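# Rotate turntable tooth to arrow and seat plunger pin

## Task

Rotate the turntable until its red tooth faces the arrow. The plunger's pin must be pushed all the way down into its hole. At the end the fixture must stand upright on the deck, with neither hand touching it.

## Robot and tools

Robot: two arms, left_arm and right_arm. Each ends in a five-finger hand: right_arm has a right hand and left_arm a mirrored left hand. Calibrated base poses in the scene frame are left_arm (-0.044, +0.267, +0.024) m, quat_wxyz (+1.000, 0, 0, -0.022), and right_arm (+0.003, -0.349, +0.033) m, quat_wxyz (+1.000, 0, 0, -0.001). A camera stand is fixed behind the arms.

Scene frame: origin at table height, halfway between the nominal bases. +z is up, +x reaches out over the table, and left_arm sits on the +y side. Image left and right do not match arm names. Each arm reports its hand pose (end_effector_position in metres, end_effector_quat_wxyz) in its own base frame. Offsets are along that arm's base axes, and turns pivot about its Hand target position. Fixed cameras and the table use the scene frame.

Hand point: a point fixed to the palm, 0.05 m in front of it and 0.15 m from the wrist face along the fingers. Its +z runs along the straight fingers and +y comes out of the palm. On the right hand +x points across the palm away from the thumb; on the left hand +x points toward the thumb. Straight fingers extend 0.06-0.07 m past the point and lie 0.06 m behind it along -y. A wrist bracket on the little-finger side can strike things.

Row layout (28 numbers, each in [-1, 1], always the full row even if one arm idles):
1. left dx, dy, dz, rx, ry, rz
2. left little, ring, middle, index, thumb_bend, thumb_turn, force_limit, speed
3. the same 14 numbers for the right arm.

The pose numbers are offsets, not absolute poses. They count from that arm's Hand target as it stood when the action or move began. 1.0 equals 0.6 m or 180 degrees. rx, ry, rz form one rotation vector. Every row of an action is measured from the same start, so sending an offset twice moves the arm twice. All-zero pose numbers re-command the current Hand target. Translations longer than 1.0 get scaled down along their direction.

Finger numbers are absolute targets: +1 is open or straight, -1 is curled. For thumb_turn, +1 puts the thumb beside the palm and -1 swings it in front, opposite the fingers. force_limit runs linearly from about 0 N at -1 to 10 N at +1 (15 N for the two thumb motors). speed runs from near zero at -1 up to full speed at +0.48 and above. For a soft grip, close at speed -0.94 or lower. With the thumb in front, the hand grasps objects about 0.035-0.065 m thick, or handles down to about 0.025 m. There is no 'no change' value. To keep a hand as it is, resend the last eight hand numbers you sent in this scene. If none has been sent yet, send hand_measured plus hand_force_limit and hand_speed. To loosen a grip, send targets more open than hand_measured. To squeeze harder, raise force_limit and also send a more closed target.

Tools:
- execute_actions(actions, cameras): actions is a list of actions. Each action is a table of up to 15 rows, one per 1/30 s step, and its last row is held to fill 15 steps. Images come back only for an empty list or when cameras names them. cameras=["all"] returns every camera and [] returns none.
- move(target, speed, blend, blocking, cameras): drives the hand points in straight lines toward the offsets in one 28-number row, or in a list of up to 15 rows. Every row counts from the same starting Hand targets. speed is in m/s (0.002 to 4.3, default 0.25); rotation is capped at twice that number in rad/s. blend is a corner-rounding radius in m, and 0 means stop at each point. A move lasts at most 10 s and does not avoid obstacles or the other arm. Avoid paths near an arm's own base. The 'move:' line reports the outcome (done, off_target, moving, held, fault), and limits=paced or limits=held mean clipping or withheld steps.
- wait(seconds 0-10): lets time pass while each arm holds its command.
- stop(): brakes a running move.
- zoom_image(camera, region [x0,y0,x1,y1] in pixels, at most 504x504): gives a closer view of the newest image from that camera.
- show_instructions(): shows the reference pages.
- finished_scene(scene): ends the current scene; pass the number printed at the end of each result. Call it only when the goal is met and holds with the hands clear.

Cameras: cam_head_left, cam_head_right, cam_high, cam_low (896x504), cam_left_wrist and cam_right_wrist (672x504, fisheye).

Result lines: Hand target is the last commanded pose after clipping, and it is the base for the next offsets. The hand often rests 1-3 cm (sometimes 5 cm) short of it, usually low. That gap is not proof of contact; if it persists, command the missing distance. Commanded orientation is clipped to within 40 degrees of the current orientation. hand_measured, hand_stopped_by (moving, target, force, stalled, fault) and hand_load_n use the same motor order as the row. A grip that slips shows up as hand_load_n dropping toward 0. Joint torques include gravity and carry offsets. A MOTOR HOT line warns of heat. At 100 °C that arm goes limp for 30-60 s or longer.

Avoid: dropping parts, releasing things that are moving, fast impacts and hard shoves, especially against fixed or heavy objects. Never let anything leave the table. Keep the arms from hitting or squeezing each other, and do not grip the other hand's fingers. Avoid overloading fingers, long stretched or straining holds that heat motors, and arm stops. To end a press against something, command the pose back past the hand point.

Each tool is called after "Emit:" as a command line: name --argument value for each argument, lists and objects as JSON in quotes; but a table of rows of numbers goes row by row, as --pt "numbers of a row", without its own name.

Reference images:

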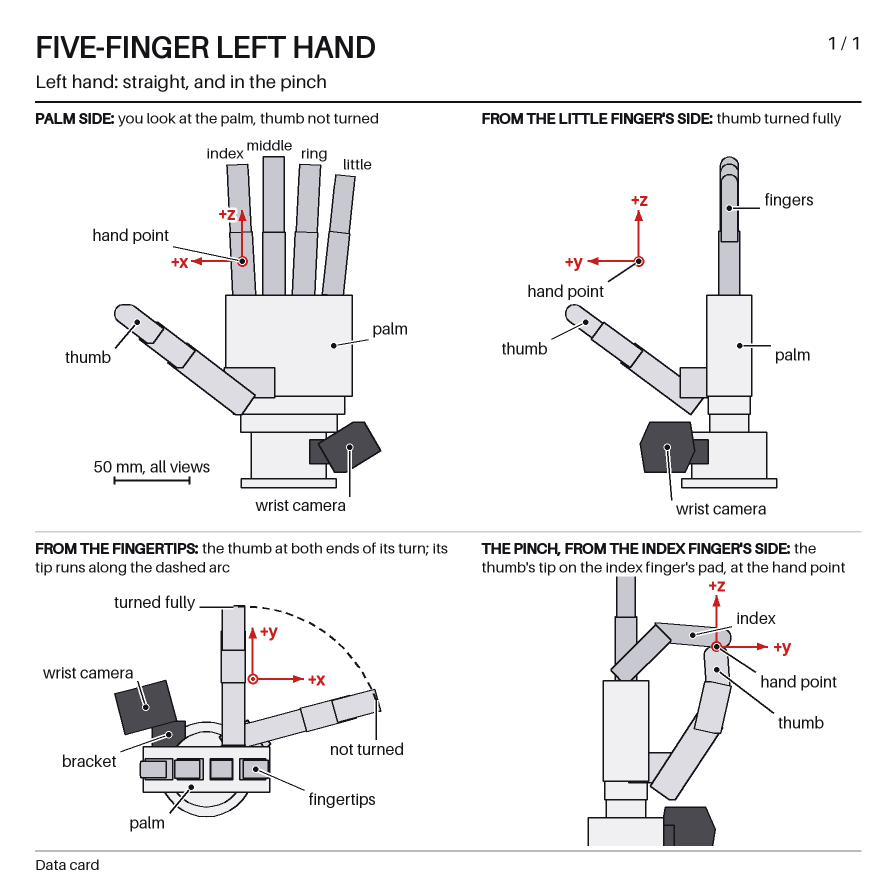

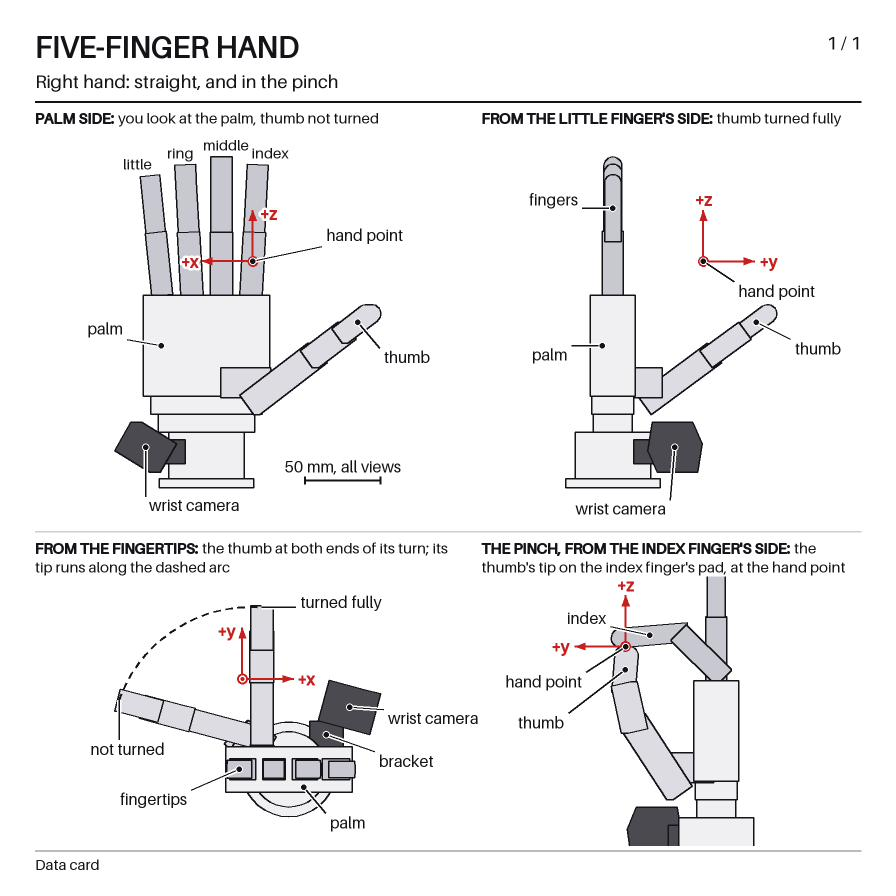

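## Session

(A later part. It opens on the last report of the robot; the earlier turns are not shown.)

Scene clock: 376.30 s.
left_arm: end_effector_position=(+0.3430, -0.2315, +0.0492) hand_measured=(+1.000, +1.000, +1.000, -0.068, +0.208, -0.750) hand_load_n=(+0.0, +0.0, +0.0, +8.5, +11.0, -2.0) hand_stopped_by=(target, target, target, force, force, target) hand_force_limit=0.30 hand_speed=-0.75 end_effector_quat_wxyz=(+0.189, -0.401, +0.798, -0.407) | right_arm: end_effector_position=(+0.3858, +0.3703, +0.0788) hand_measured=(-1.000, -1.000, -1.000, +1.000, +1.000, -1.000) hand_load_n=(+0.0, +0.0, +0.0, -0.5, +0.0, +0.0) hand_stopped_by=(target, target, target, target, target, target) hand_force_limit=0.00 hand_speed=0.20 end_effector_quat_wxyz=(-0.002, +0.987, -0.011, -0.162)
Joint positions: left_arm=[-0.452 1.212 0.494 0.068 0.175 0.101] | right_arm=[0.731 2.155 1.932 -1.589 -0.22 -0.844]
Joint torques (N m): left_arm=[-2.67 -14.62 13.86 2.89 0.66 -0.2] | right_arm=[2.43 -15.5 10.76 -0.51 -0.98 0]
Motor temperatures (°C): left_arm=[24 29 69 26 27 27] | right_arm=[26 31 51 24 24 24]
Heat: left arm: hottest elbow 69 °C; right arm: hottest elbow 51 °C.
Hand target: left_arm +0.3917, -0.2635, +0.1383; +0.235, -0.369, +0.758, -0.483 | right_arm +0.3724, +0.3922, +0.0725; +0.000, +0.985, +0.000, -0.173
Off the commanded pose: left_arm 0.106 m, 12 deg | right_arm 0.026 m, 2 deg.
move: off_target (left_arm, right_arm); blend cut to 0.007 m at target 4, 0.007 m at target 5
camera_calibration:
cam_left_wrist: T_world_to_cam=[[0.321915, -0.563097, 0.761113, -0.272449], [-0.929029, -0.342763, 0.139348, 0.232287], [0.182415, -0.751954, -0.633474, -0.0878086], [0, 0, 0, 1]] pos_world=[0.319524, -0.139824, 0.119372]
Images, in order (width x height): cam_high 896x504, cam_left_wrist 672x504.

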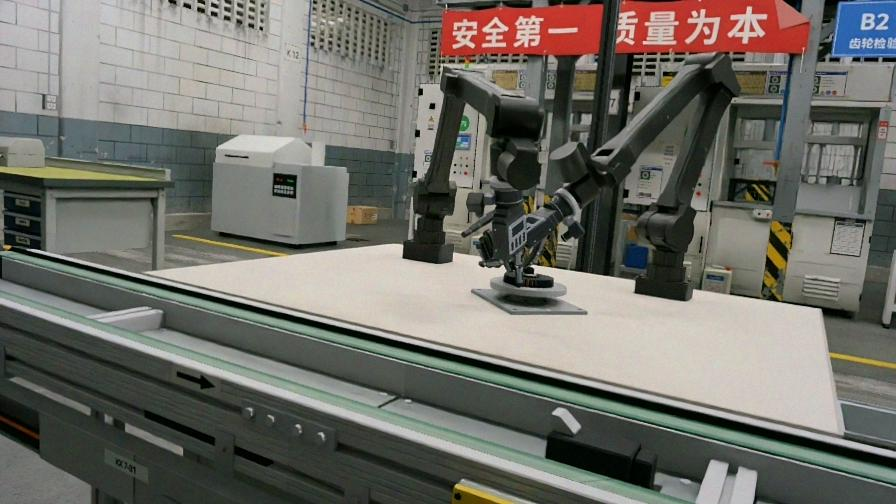

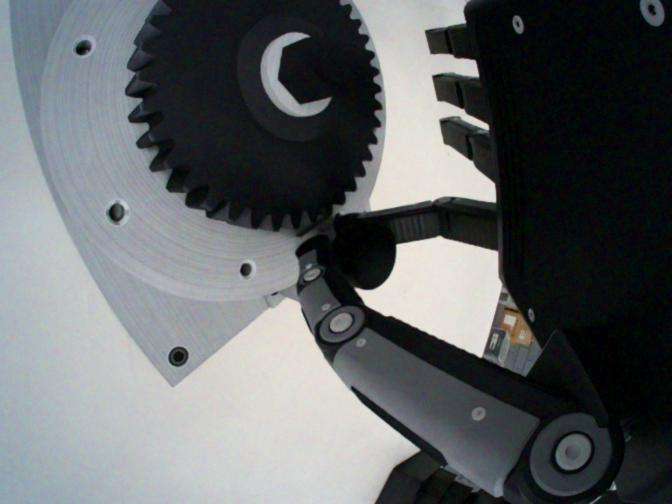

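Emit:
move --target '[0,0,0,0,0,0,1,1,1,-0.35,0.02,-0.75,0.3,-0.75,-0.009,0.022,0,0,0,0,-1,-1,-1,1,1,-1,0,0.2]' --speed 0.05 --cameras '["cam_high","cam_left_wrist"]'

Emit:
zoom_image --camera "cam_high" --region '[450, 210, 590, 320]'

Scene clock: 387.90 s.
left_arm: end_effector_position=(+0.3430, -0.2315, +0.0492) hand_measured=(+1.000, +1.000, +1.000, -0.068, +0.208, -0.750) hand_load_n=(+0.0, +0.0, +0.0, +8.5, +11.0, -2.5) hand_stopped_by=(target, target, target, force, force, target) hand_force_limit=0.30 hand_speed=-0.75 end_effector_quat_wxyz=(+0.189, -0.401, +0.798, -0.407) | right_arm: end_effector_position=(+0.3765, +0.3940, +0.0783) hand_measured=(-1.000, -1.000, -1.000, +1.000, +1.000, -1.000) hand_load_n=(+0.0, +0.0, +0.0, +0.5, +0.0, +0.0) hand_stopped_by=(target, target, target, target, target, target) hand_force_limit=0.00 hand_speed=0.20 end_effector_quat_wxyz=(-0.008, +0.987, -0.008, -0.161)
Joint positions: left_arm=[-0.452 1.212 0.494 0.068 0.175 0.101] | right_arm=[0.766 2.173 1.966 -1.588 -0.236 -0.815]
Joint torques (N m): left_arm=[-2.61 -14.62 13.86 2.89 0.66 -0.21] | right_arm=[1.32 -15.79 10.47 -0.91 -0.52 -0.05]
Motor temperatures (°C): left_arm=[24 29 70 26 27 27] | right_arm=[26 32 50 24 25 24]
Heat: left arm: hottest elbow 70 °C; right arm: hottest elbow 50 °C.
Hand target: left_arm +0.3917, -0.2635, +0.1383; +0.235, -0.369, +0.758, -0.483 | right_arm +0.3669, +0.4053, +0.0726; +0.000, +0.985, +0.000, -0.173
Off the commanded pose: left_arm 0.106 m, 12 deg | right_arm 0.016 m, 2 deg.
move: off_target (left_arm, right_arm)
camera_calibration:
cam_left_wrist: T_world_to_cam=[[0.321915, -0.563097, 0.761113, -0.272449], [-0.929029, -0.342763, 0.139348, 0.232287], [0.182415, -0.751954, -0.633474, -0.0878086], [0, 0, 0, 1]] pos_world=[0.319524, -0.139824, 0.119372]
Images, in order (width x height): cam_high 896x504, cam_left_wrist 672x504.

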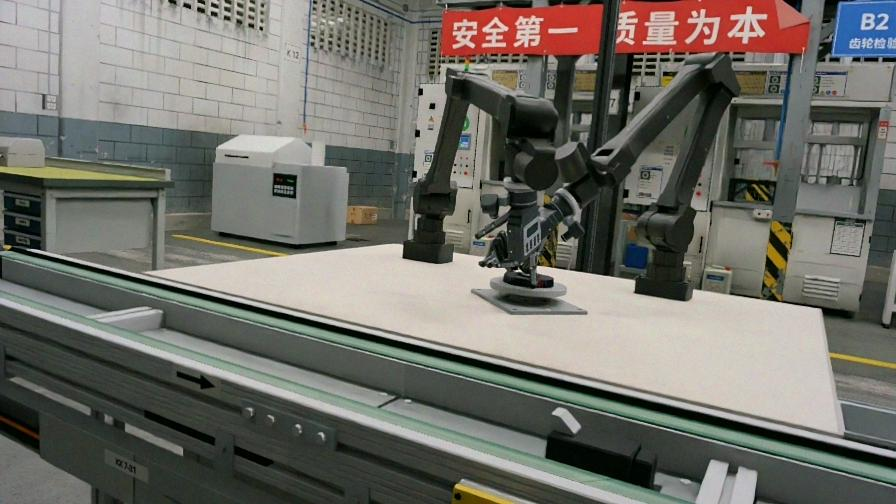

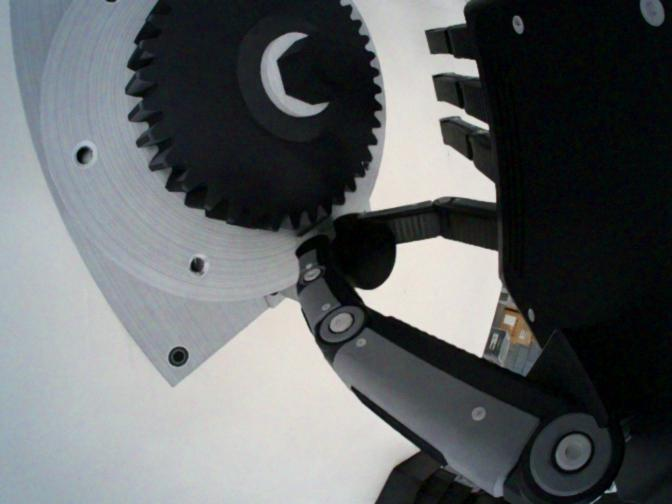

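Scaled by 3.600 from the camera's 896x504 image, which has a finer 1280x720 frame.

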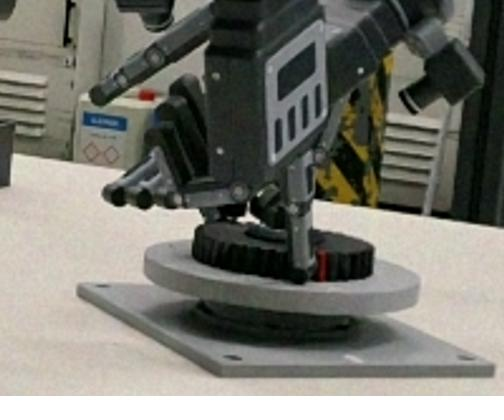

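Emit:
move --target '[-0.0745,0.0458,-0.150,0,0,0,1,1,1,-0.35,0.02,-0.75,0.3,-0.75,0,0,0,0,0,0,-1,-1,-1,1,1,-1,0,0.2]' --speed 0.06 --cameras '["cam_high","cam_left_wrist"]'

Emit:
zoom_image --camera "cam_high" --region '[495, 255, 545, 290]'

Emit:
zoom_image --camera "cam_left_wrist" --region '[200, 120, 420, 320]'

Scene clock: 406.00 s.
left_arm: end_effector_position=(+0.3403, -0.2321, +0.0413) hand_measured=(+1.000, +1.000, +1.000, -0.068, +0.206, -0.750) hand_load_n=(+0.0, +0.0, +0.0, +7.5, +3.0, -1.0) hand_stopped_by=(target, target, target, force, force, target) hand_force_limit=0.30 hand_speed=-0.75 end_effector_quat_wxyz=(+0.232, -0.369, +0.768, -0.468) | right_arm: end_effector_position=(+0.3757, +0.3949, +0.0780) hand_measured=(-1.000, -1.000, -1.000, +1.000, +1.000, -1.000) hand_load_n=(+0.0, +0.0, +0.0, +0.5, -0.5, +0.0) hand_stopped_by=(target, target, target, target, target, target) hand_force_limit=0.00 hand_speed=0.20 end_effector_quat_wxyz=(-0.009, +0.987, -0.009, -0.162)
Joint positions: left_arm=[-0.452 1.232 0.359 0.393 0.188 0.109] | right_arm=[0.767 2.174 1.966 -1.587 -0.239 -0.812]
Joint torques (N m): left_arm=[-1.2 -6.12 6.46 3.64 0.61 -0.21] | right_arm=[1.26 -15.85 10.48 -0.91 -0.38 -0.07]
Motor temperatures (°C): left_arm=[24 29 69 26 27 27] | right_arm=[26 33 49 24 25 24]
Heat: left arm: hottest elbow 69 °C; right arm: hottest elbow 49 °C.
Hand target: left_arm +0.3470, -0.2360, +0.0482; +0.235, -0.369, +0.758, -0.483 | right_arm +0.3669, +0.4053, +0.0723; +0.000, +0.985, +0.000, -0.173
Off the commanded pose: left_arm 0.010 m, 2 deg | right_arm 0.015 m, 2 deg.
move: off_target (right_arm)
camera_calibration:
cam_left_wrist: T_world_to_cam=[[0.189161, -0.506666, 0.841135, -0.210923], [-0.946347, -0.322623, 0.0184859, 0.246147], [0.262004, -0.799502, -0.54051, -0.134785], [0, 0, 0, 1]] pos_world=[0.308153, -0.135216, 0.100012]
Images, in order (width x height): cam_high 896x504, cam_left_wrist 672x504.

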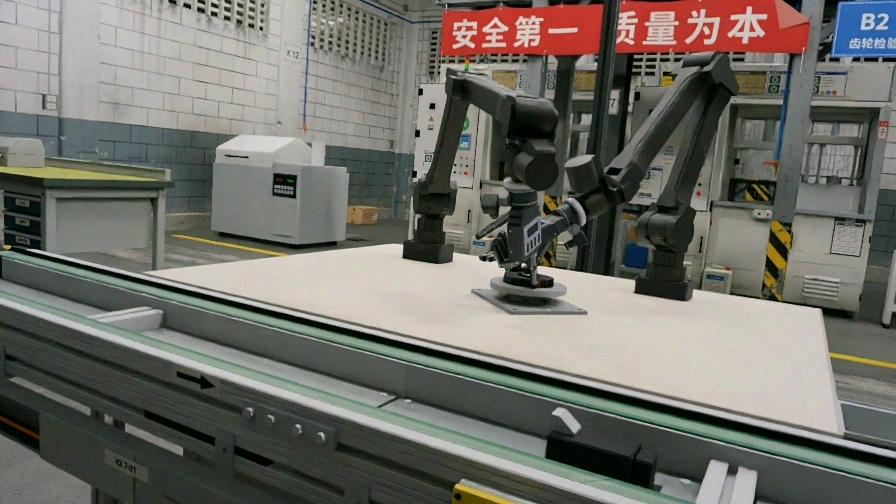

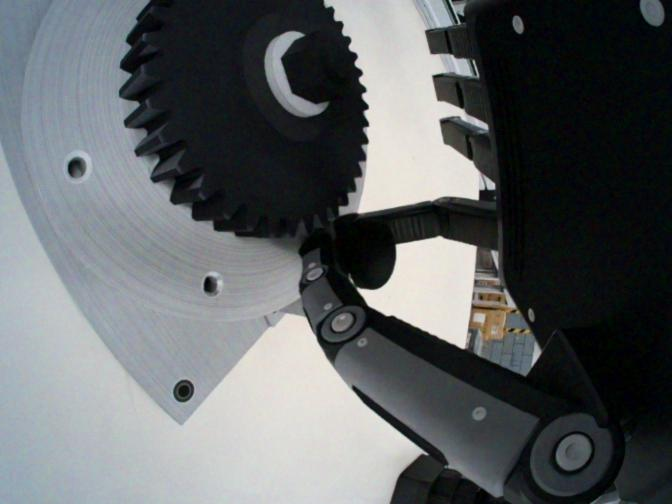

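Scaled by 10.080 from the camera's 896x504 image, which has a finer 1280x720 frame.

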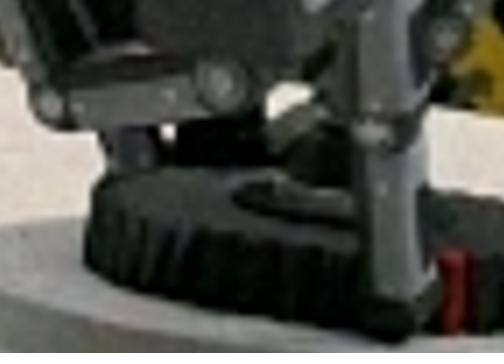

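Scaled by 2.291 from the camera's 672x504 image, which has a finer 960x720 frame.

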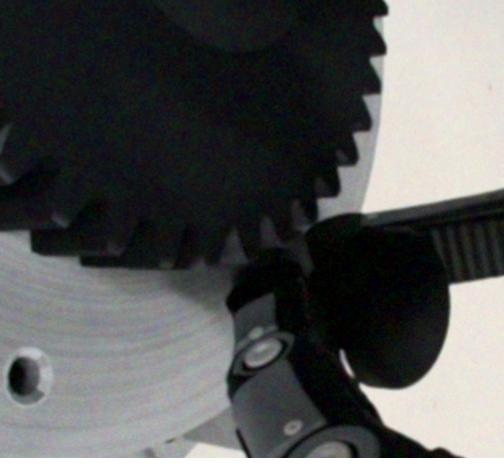

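Emit:
move --target '[0,0,0,0,0,0,1,1,1,0.25,0.45,-0.75,0.3,-0.4,0,0,0,0,0,0,-1,-1,-1,1,1,-1,0,0.2]' --speed 0.06 --cameras '["cam_high","cam_left_wrist"]'

Emit:
zoom_image --camera "cam_high" --region '[495, 255, 545, 290]'

Emit:
zoom_image --camera "cam_left_wrist" --region '[200, 120, 420, 320]'

Scene clock: 419.87 s.
left_arm: end_effector_position=(+0.3426, -0.2351, +0.0458) hand_measured=(+1.000, +1.000, +1.000, +0.250, +0.450, -0.750) hand_load_n=(+0.0, +0.0, -0.5, +0.0, +0.0, +0.0) hand_stopped_by=(target, target, target, target, target, target) hand_force_limit=0.30 hand_speed=-0.40 end_effector_quat_wxyz=(+0.234, -0.366, +0.764, -0.478) | right_arm: end_effector_position=(+0.3757, +0.3949, +0.0780) hand_measured=(-1.000, -1.000, -1.000, +1.000, +1.000, -1.000) hand_load_n=(+0.0, +0.0, +0.0, +0.5, +0.0, +0.0) hand_stopped_by=(target, target, target, target, target, target) hand_force_limit=0.00 hand_speed=0.20 end_effector_quat_wxyz=(-0.009, +0.987, -0.009, -0.162)
Joint positions: left_arm=[-0.452 1.233 0.359 0.416 0.195 0.105] | right_arm=[0.767 2.174 1.966 -1.587 -0.239 -0.812]
Joint torques (N m): left_arm=[-1.2 -6.12 6.48 2.76 0.26 -0.15] | right_arm=[1.32 -15.85 10.48 -0.92 -0.37 -0.07]
Motor temperatures (°C): left_arm=[24 28 62 26 27 27] | right_arm=[26 33 48 24 25 24]
Heat: left arm: hottest elbow 62 °C; right arm: hottest elbow 48 °C.
Hand target: left_arm +0.3470, -0.2359, +0.0482; +0.235, -0.370, +0.758, -0.483 | right_arm +0.3669, +0.4053, +0.0724; +0.000, +0.985, +0.000, -0.173
Off the commanded pose: left_arm 0.005 m, 1 deg | right_arm 0.015 m, 2 deg.
move: off_target (right_arm)
camera_calibration:
cam_left_wrist: T_world_to_cam=[[0.17405, -0.494421, 0.851619, -0.209068], [-0.947977, -0.318212, 0.00899988, 0.249332], [0.266546, -0.808881, -0.524085, -0.139905], [0, 0, 0, 1]] pos_world=[0.31004, -0.137194, 0.102481]
Images, in order (width x height): cam_high 896x504, cam_left_wrist 672x504.

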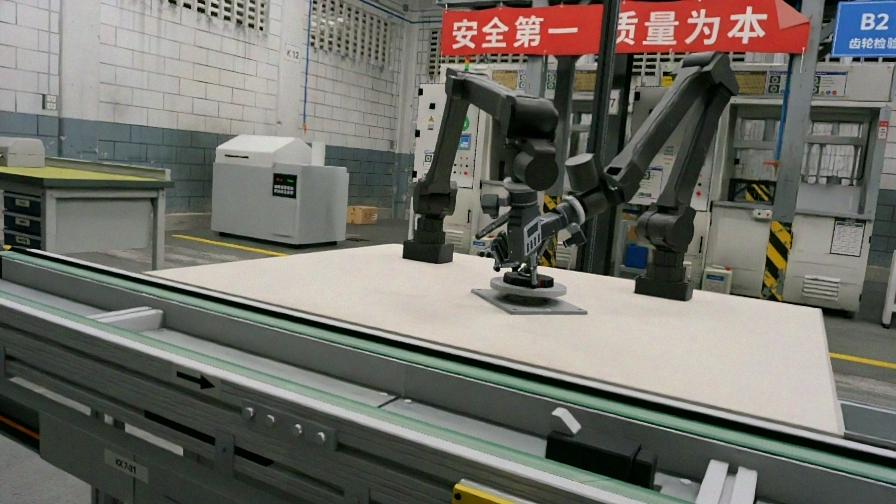

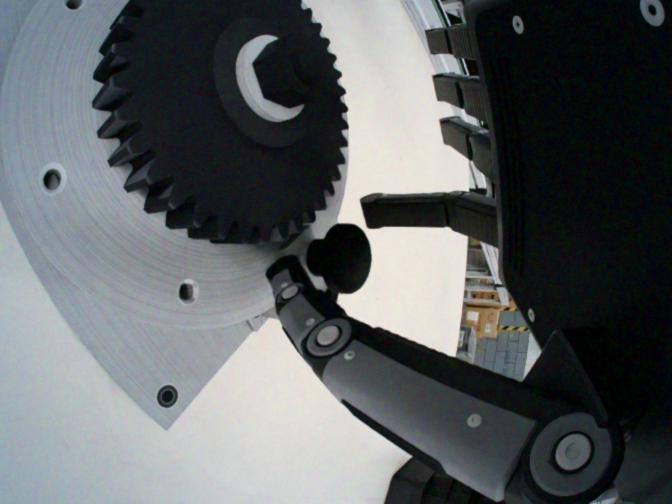

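Scaled by 10.080 from the camera's 896x504 image, which has a finer 1280x720 frame.

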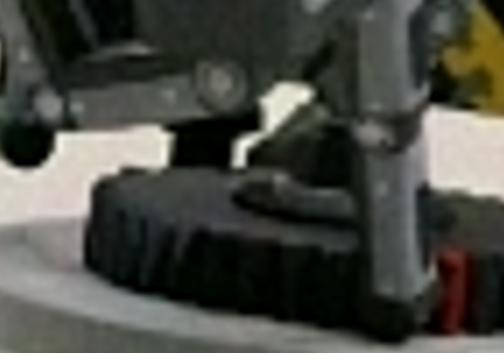

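Scaled by 2.291 from the camera's 672x504 image, which has a finer 960x720 frame.

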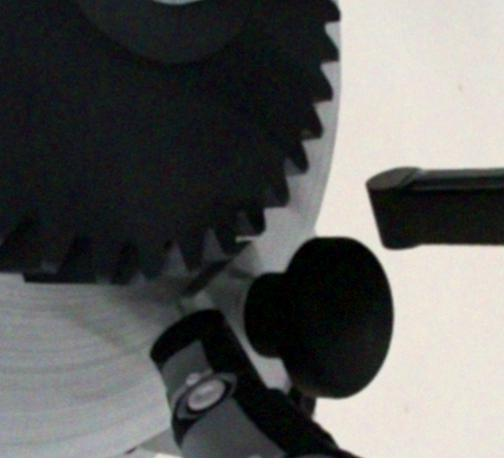

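Emit:
move --pt "0 0 0.11 0 0 0 1 1 1 0.25 0.45 -0.75 0.3 -0.4 0.06 0.03 0.0 0 0 0 -1 -1 -1 1 1 -1 0 0.2" --pt "-0.14 0.1 0.15 0 0 0 1 1 1 0.25 0.45 -0.75 0.3 -0.4 0.09 -0.0 0.13 0 0 0 -1 -1 -1 1 1 -1 0 0.2" --speed 0.12 --cameras '["cam_high","cam_low","cam_head_left","cam_left_wrist"]'

Emit:
zoom_image --camera "cam_high" --region '[470, 240, 600, 320]'

Emit:
zoom_image --camera "cam_left_wrist" --region '[100, 0, 400, 250]'

Emit:
zoom_image --camera "cam_head_left" --region '[380, 270, 510, 390]'

Scene clock: 435.67 s.
left_arm: end_effector_position=(+0.2642, -0.1816, +0.1426) hand_measured=(+1.000, +1.000, +1.000, +0.250, +0.450, -0.750) hand_load_n=(+0.0, +0.0, +0.0, +0.0, +0.0, +0.0) hand_stopped_by=(target, target, target, target, target, target) hand_force_limit=0.30 hand_speed=-0.40 end_effector_quat_wxyz=(+0.231, -0.368, +0.758, -0.487) | right_arm: end_effector_position=(+0.4120, +0.4033, +0.1393) hand_measured=(-1.000, -1.000, -1.000, +1.000, +1.000, -1.000) hand_load_n=(+0.0, +0.0, +0.5, -0.5, +0.0, +0.0) hand_stopped_by=(target, target, target, target, target, target) hand_force_limit=0.00 hand_speed=0.20 end_effector_quat_wxyz=(-0.039, +0.991, -0.009, -0.130)
Joint positions: left_arm=[-0.359 0.558 0.353 -0.246 0.286 0.128] | right_arm=[0.737 2.182 2.167 -1.697 -0.234 -0.831]
Joint torques (N m): left_arm=[-0.5 -1.55 7.58 1.96 0.31 0.08] | right_arm=[-0.73 -18.08 11.73 -0.2 -0.01 -0.15]
Motor temperatures (°C): left_arm=[24 27 56 26 27 27] | right_arm=[26 33 48 24 24 24]
Heat: left arm: hottest elbow 56 °C; right arm: hottest elbow 48 °C.
Hand target: left_arm +0.2629, -0.1760, +0.1382; +0.235, -0.369, +0.758, -0.483 | right_arm +0.4210, +0.4052, +0.1505; +0.000, +0.985, +0.000, -0.173
Off the commanded pose: left_arm 0.007 m, 1 deg | right_arm 0.014 m, 7 deg.
joint sent to its limit (right arm) — joint 4 (wrist pitch), lower limit. The joint targets are off in orientation, not in position.
move: off_target (right_arm)
camera_calibration:
cam_left_wrist: T_world_to_cam=[[0.171586, -0.474617, 0.863306, -0.248877], [-0.947754, -0.31873, 0.0131436, 0.190375], [0.268923, -0.820457, -0.50451, -0.0305072], [0, 0, 0, 1]] pos_world=[0.231337, -0.0824728, 0.196963]
Images, in order (width x height): cam_head_left 896x504, cam_high 896x504, cam_low 896x504, cam_left_wrist 672x504.

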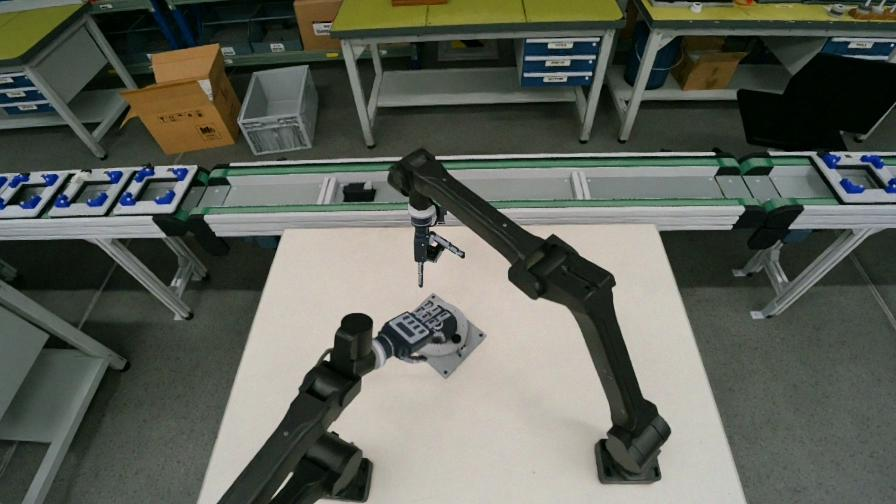

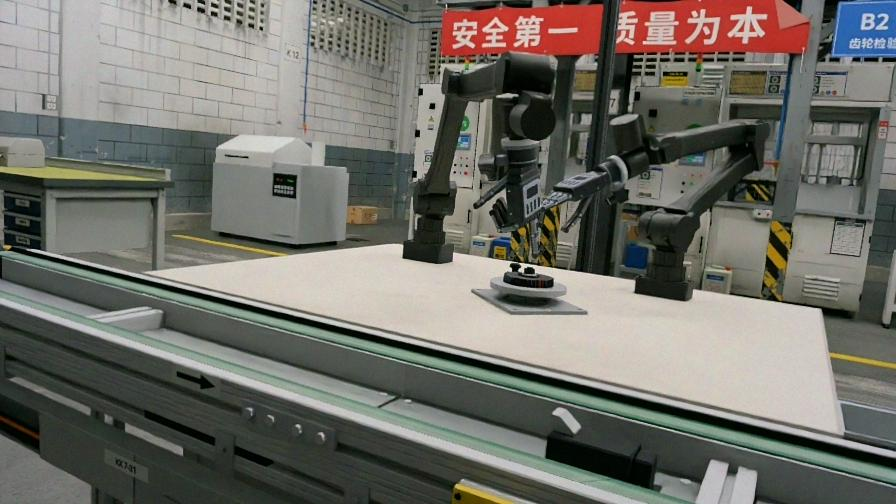

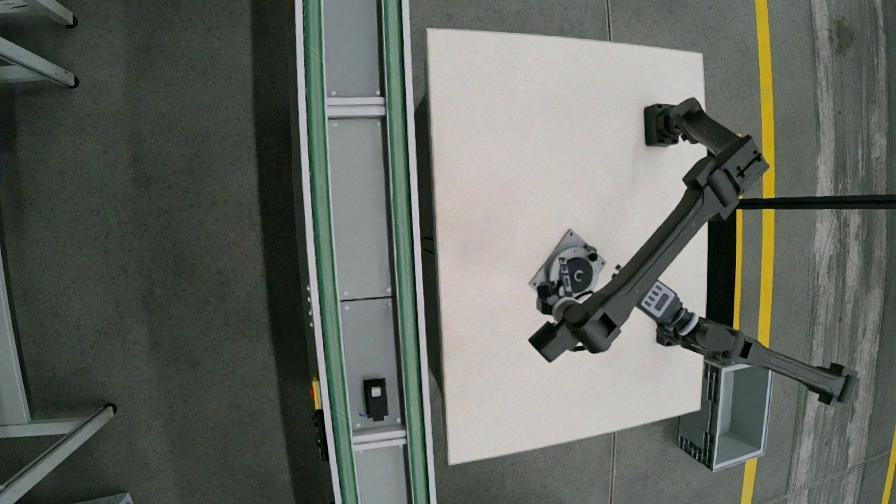

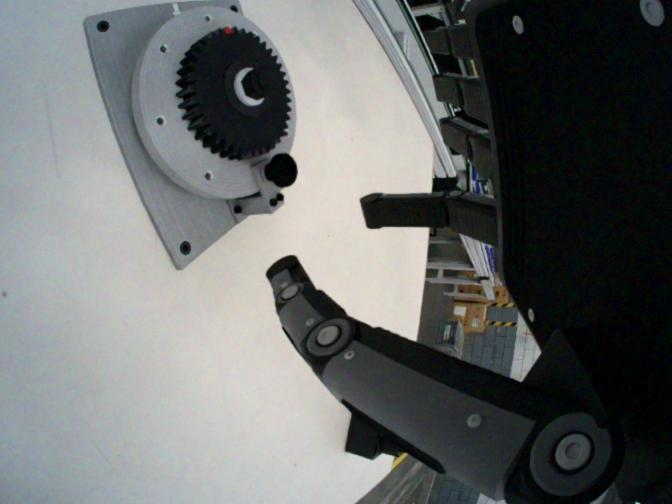

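Scaled by 3.877 from the camera's 896x504 image, which has a finer 1280x720 frame.

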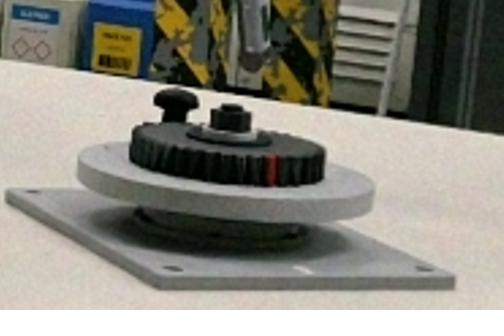

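Scaled by 1.680 from the camera's 672x504 image, which has a finer 960x720 frame.

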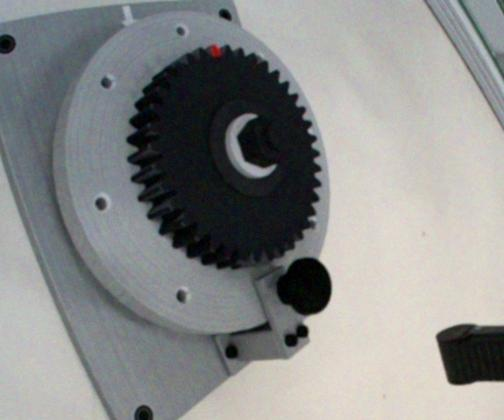

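Scaled by 3.877 from the camera's 896x504 image, which has a finer 1280x720 frame.

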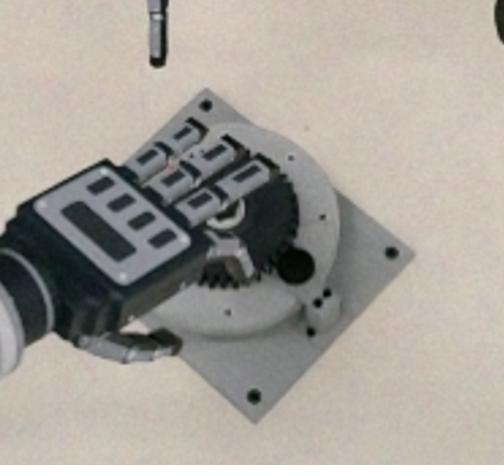

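Emit:
zoom_image --camera "cam_high" --region '[490, 250, 550, 290]'

Emit:
zoom_image --camera "cam_left_wrist" --region '[220, 120, 320, 230]'

Scaled by 8.400 from the camera's 896x504 image, which has a finer 1280x720 frame.

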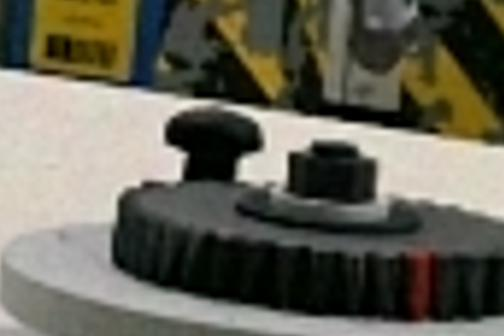

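Scaled by 4.582 from the camera's 672x504 image, which has a finer 960x720 frame.

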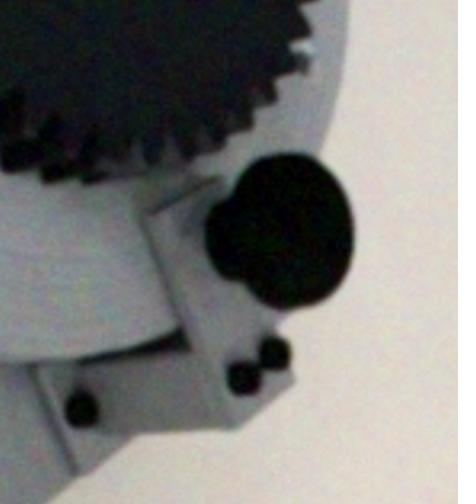

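Emit:
finished_scene --scene 2

The scene is finished: the task was done.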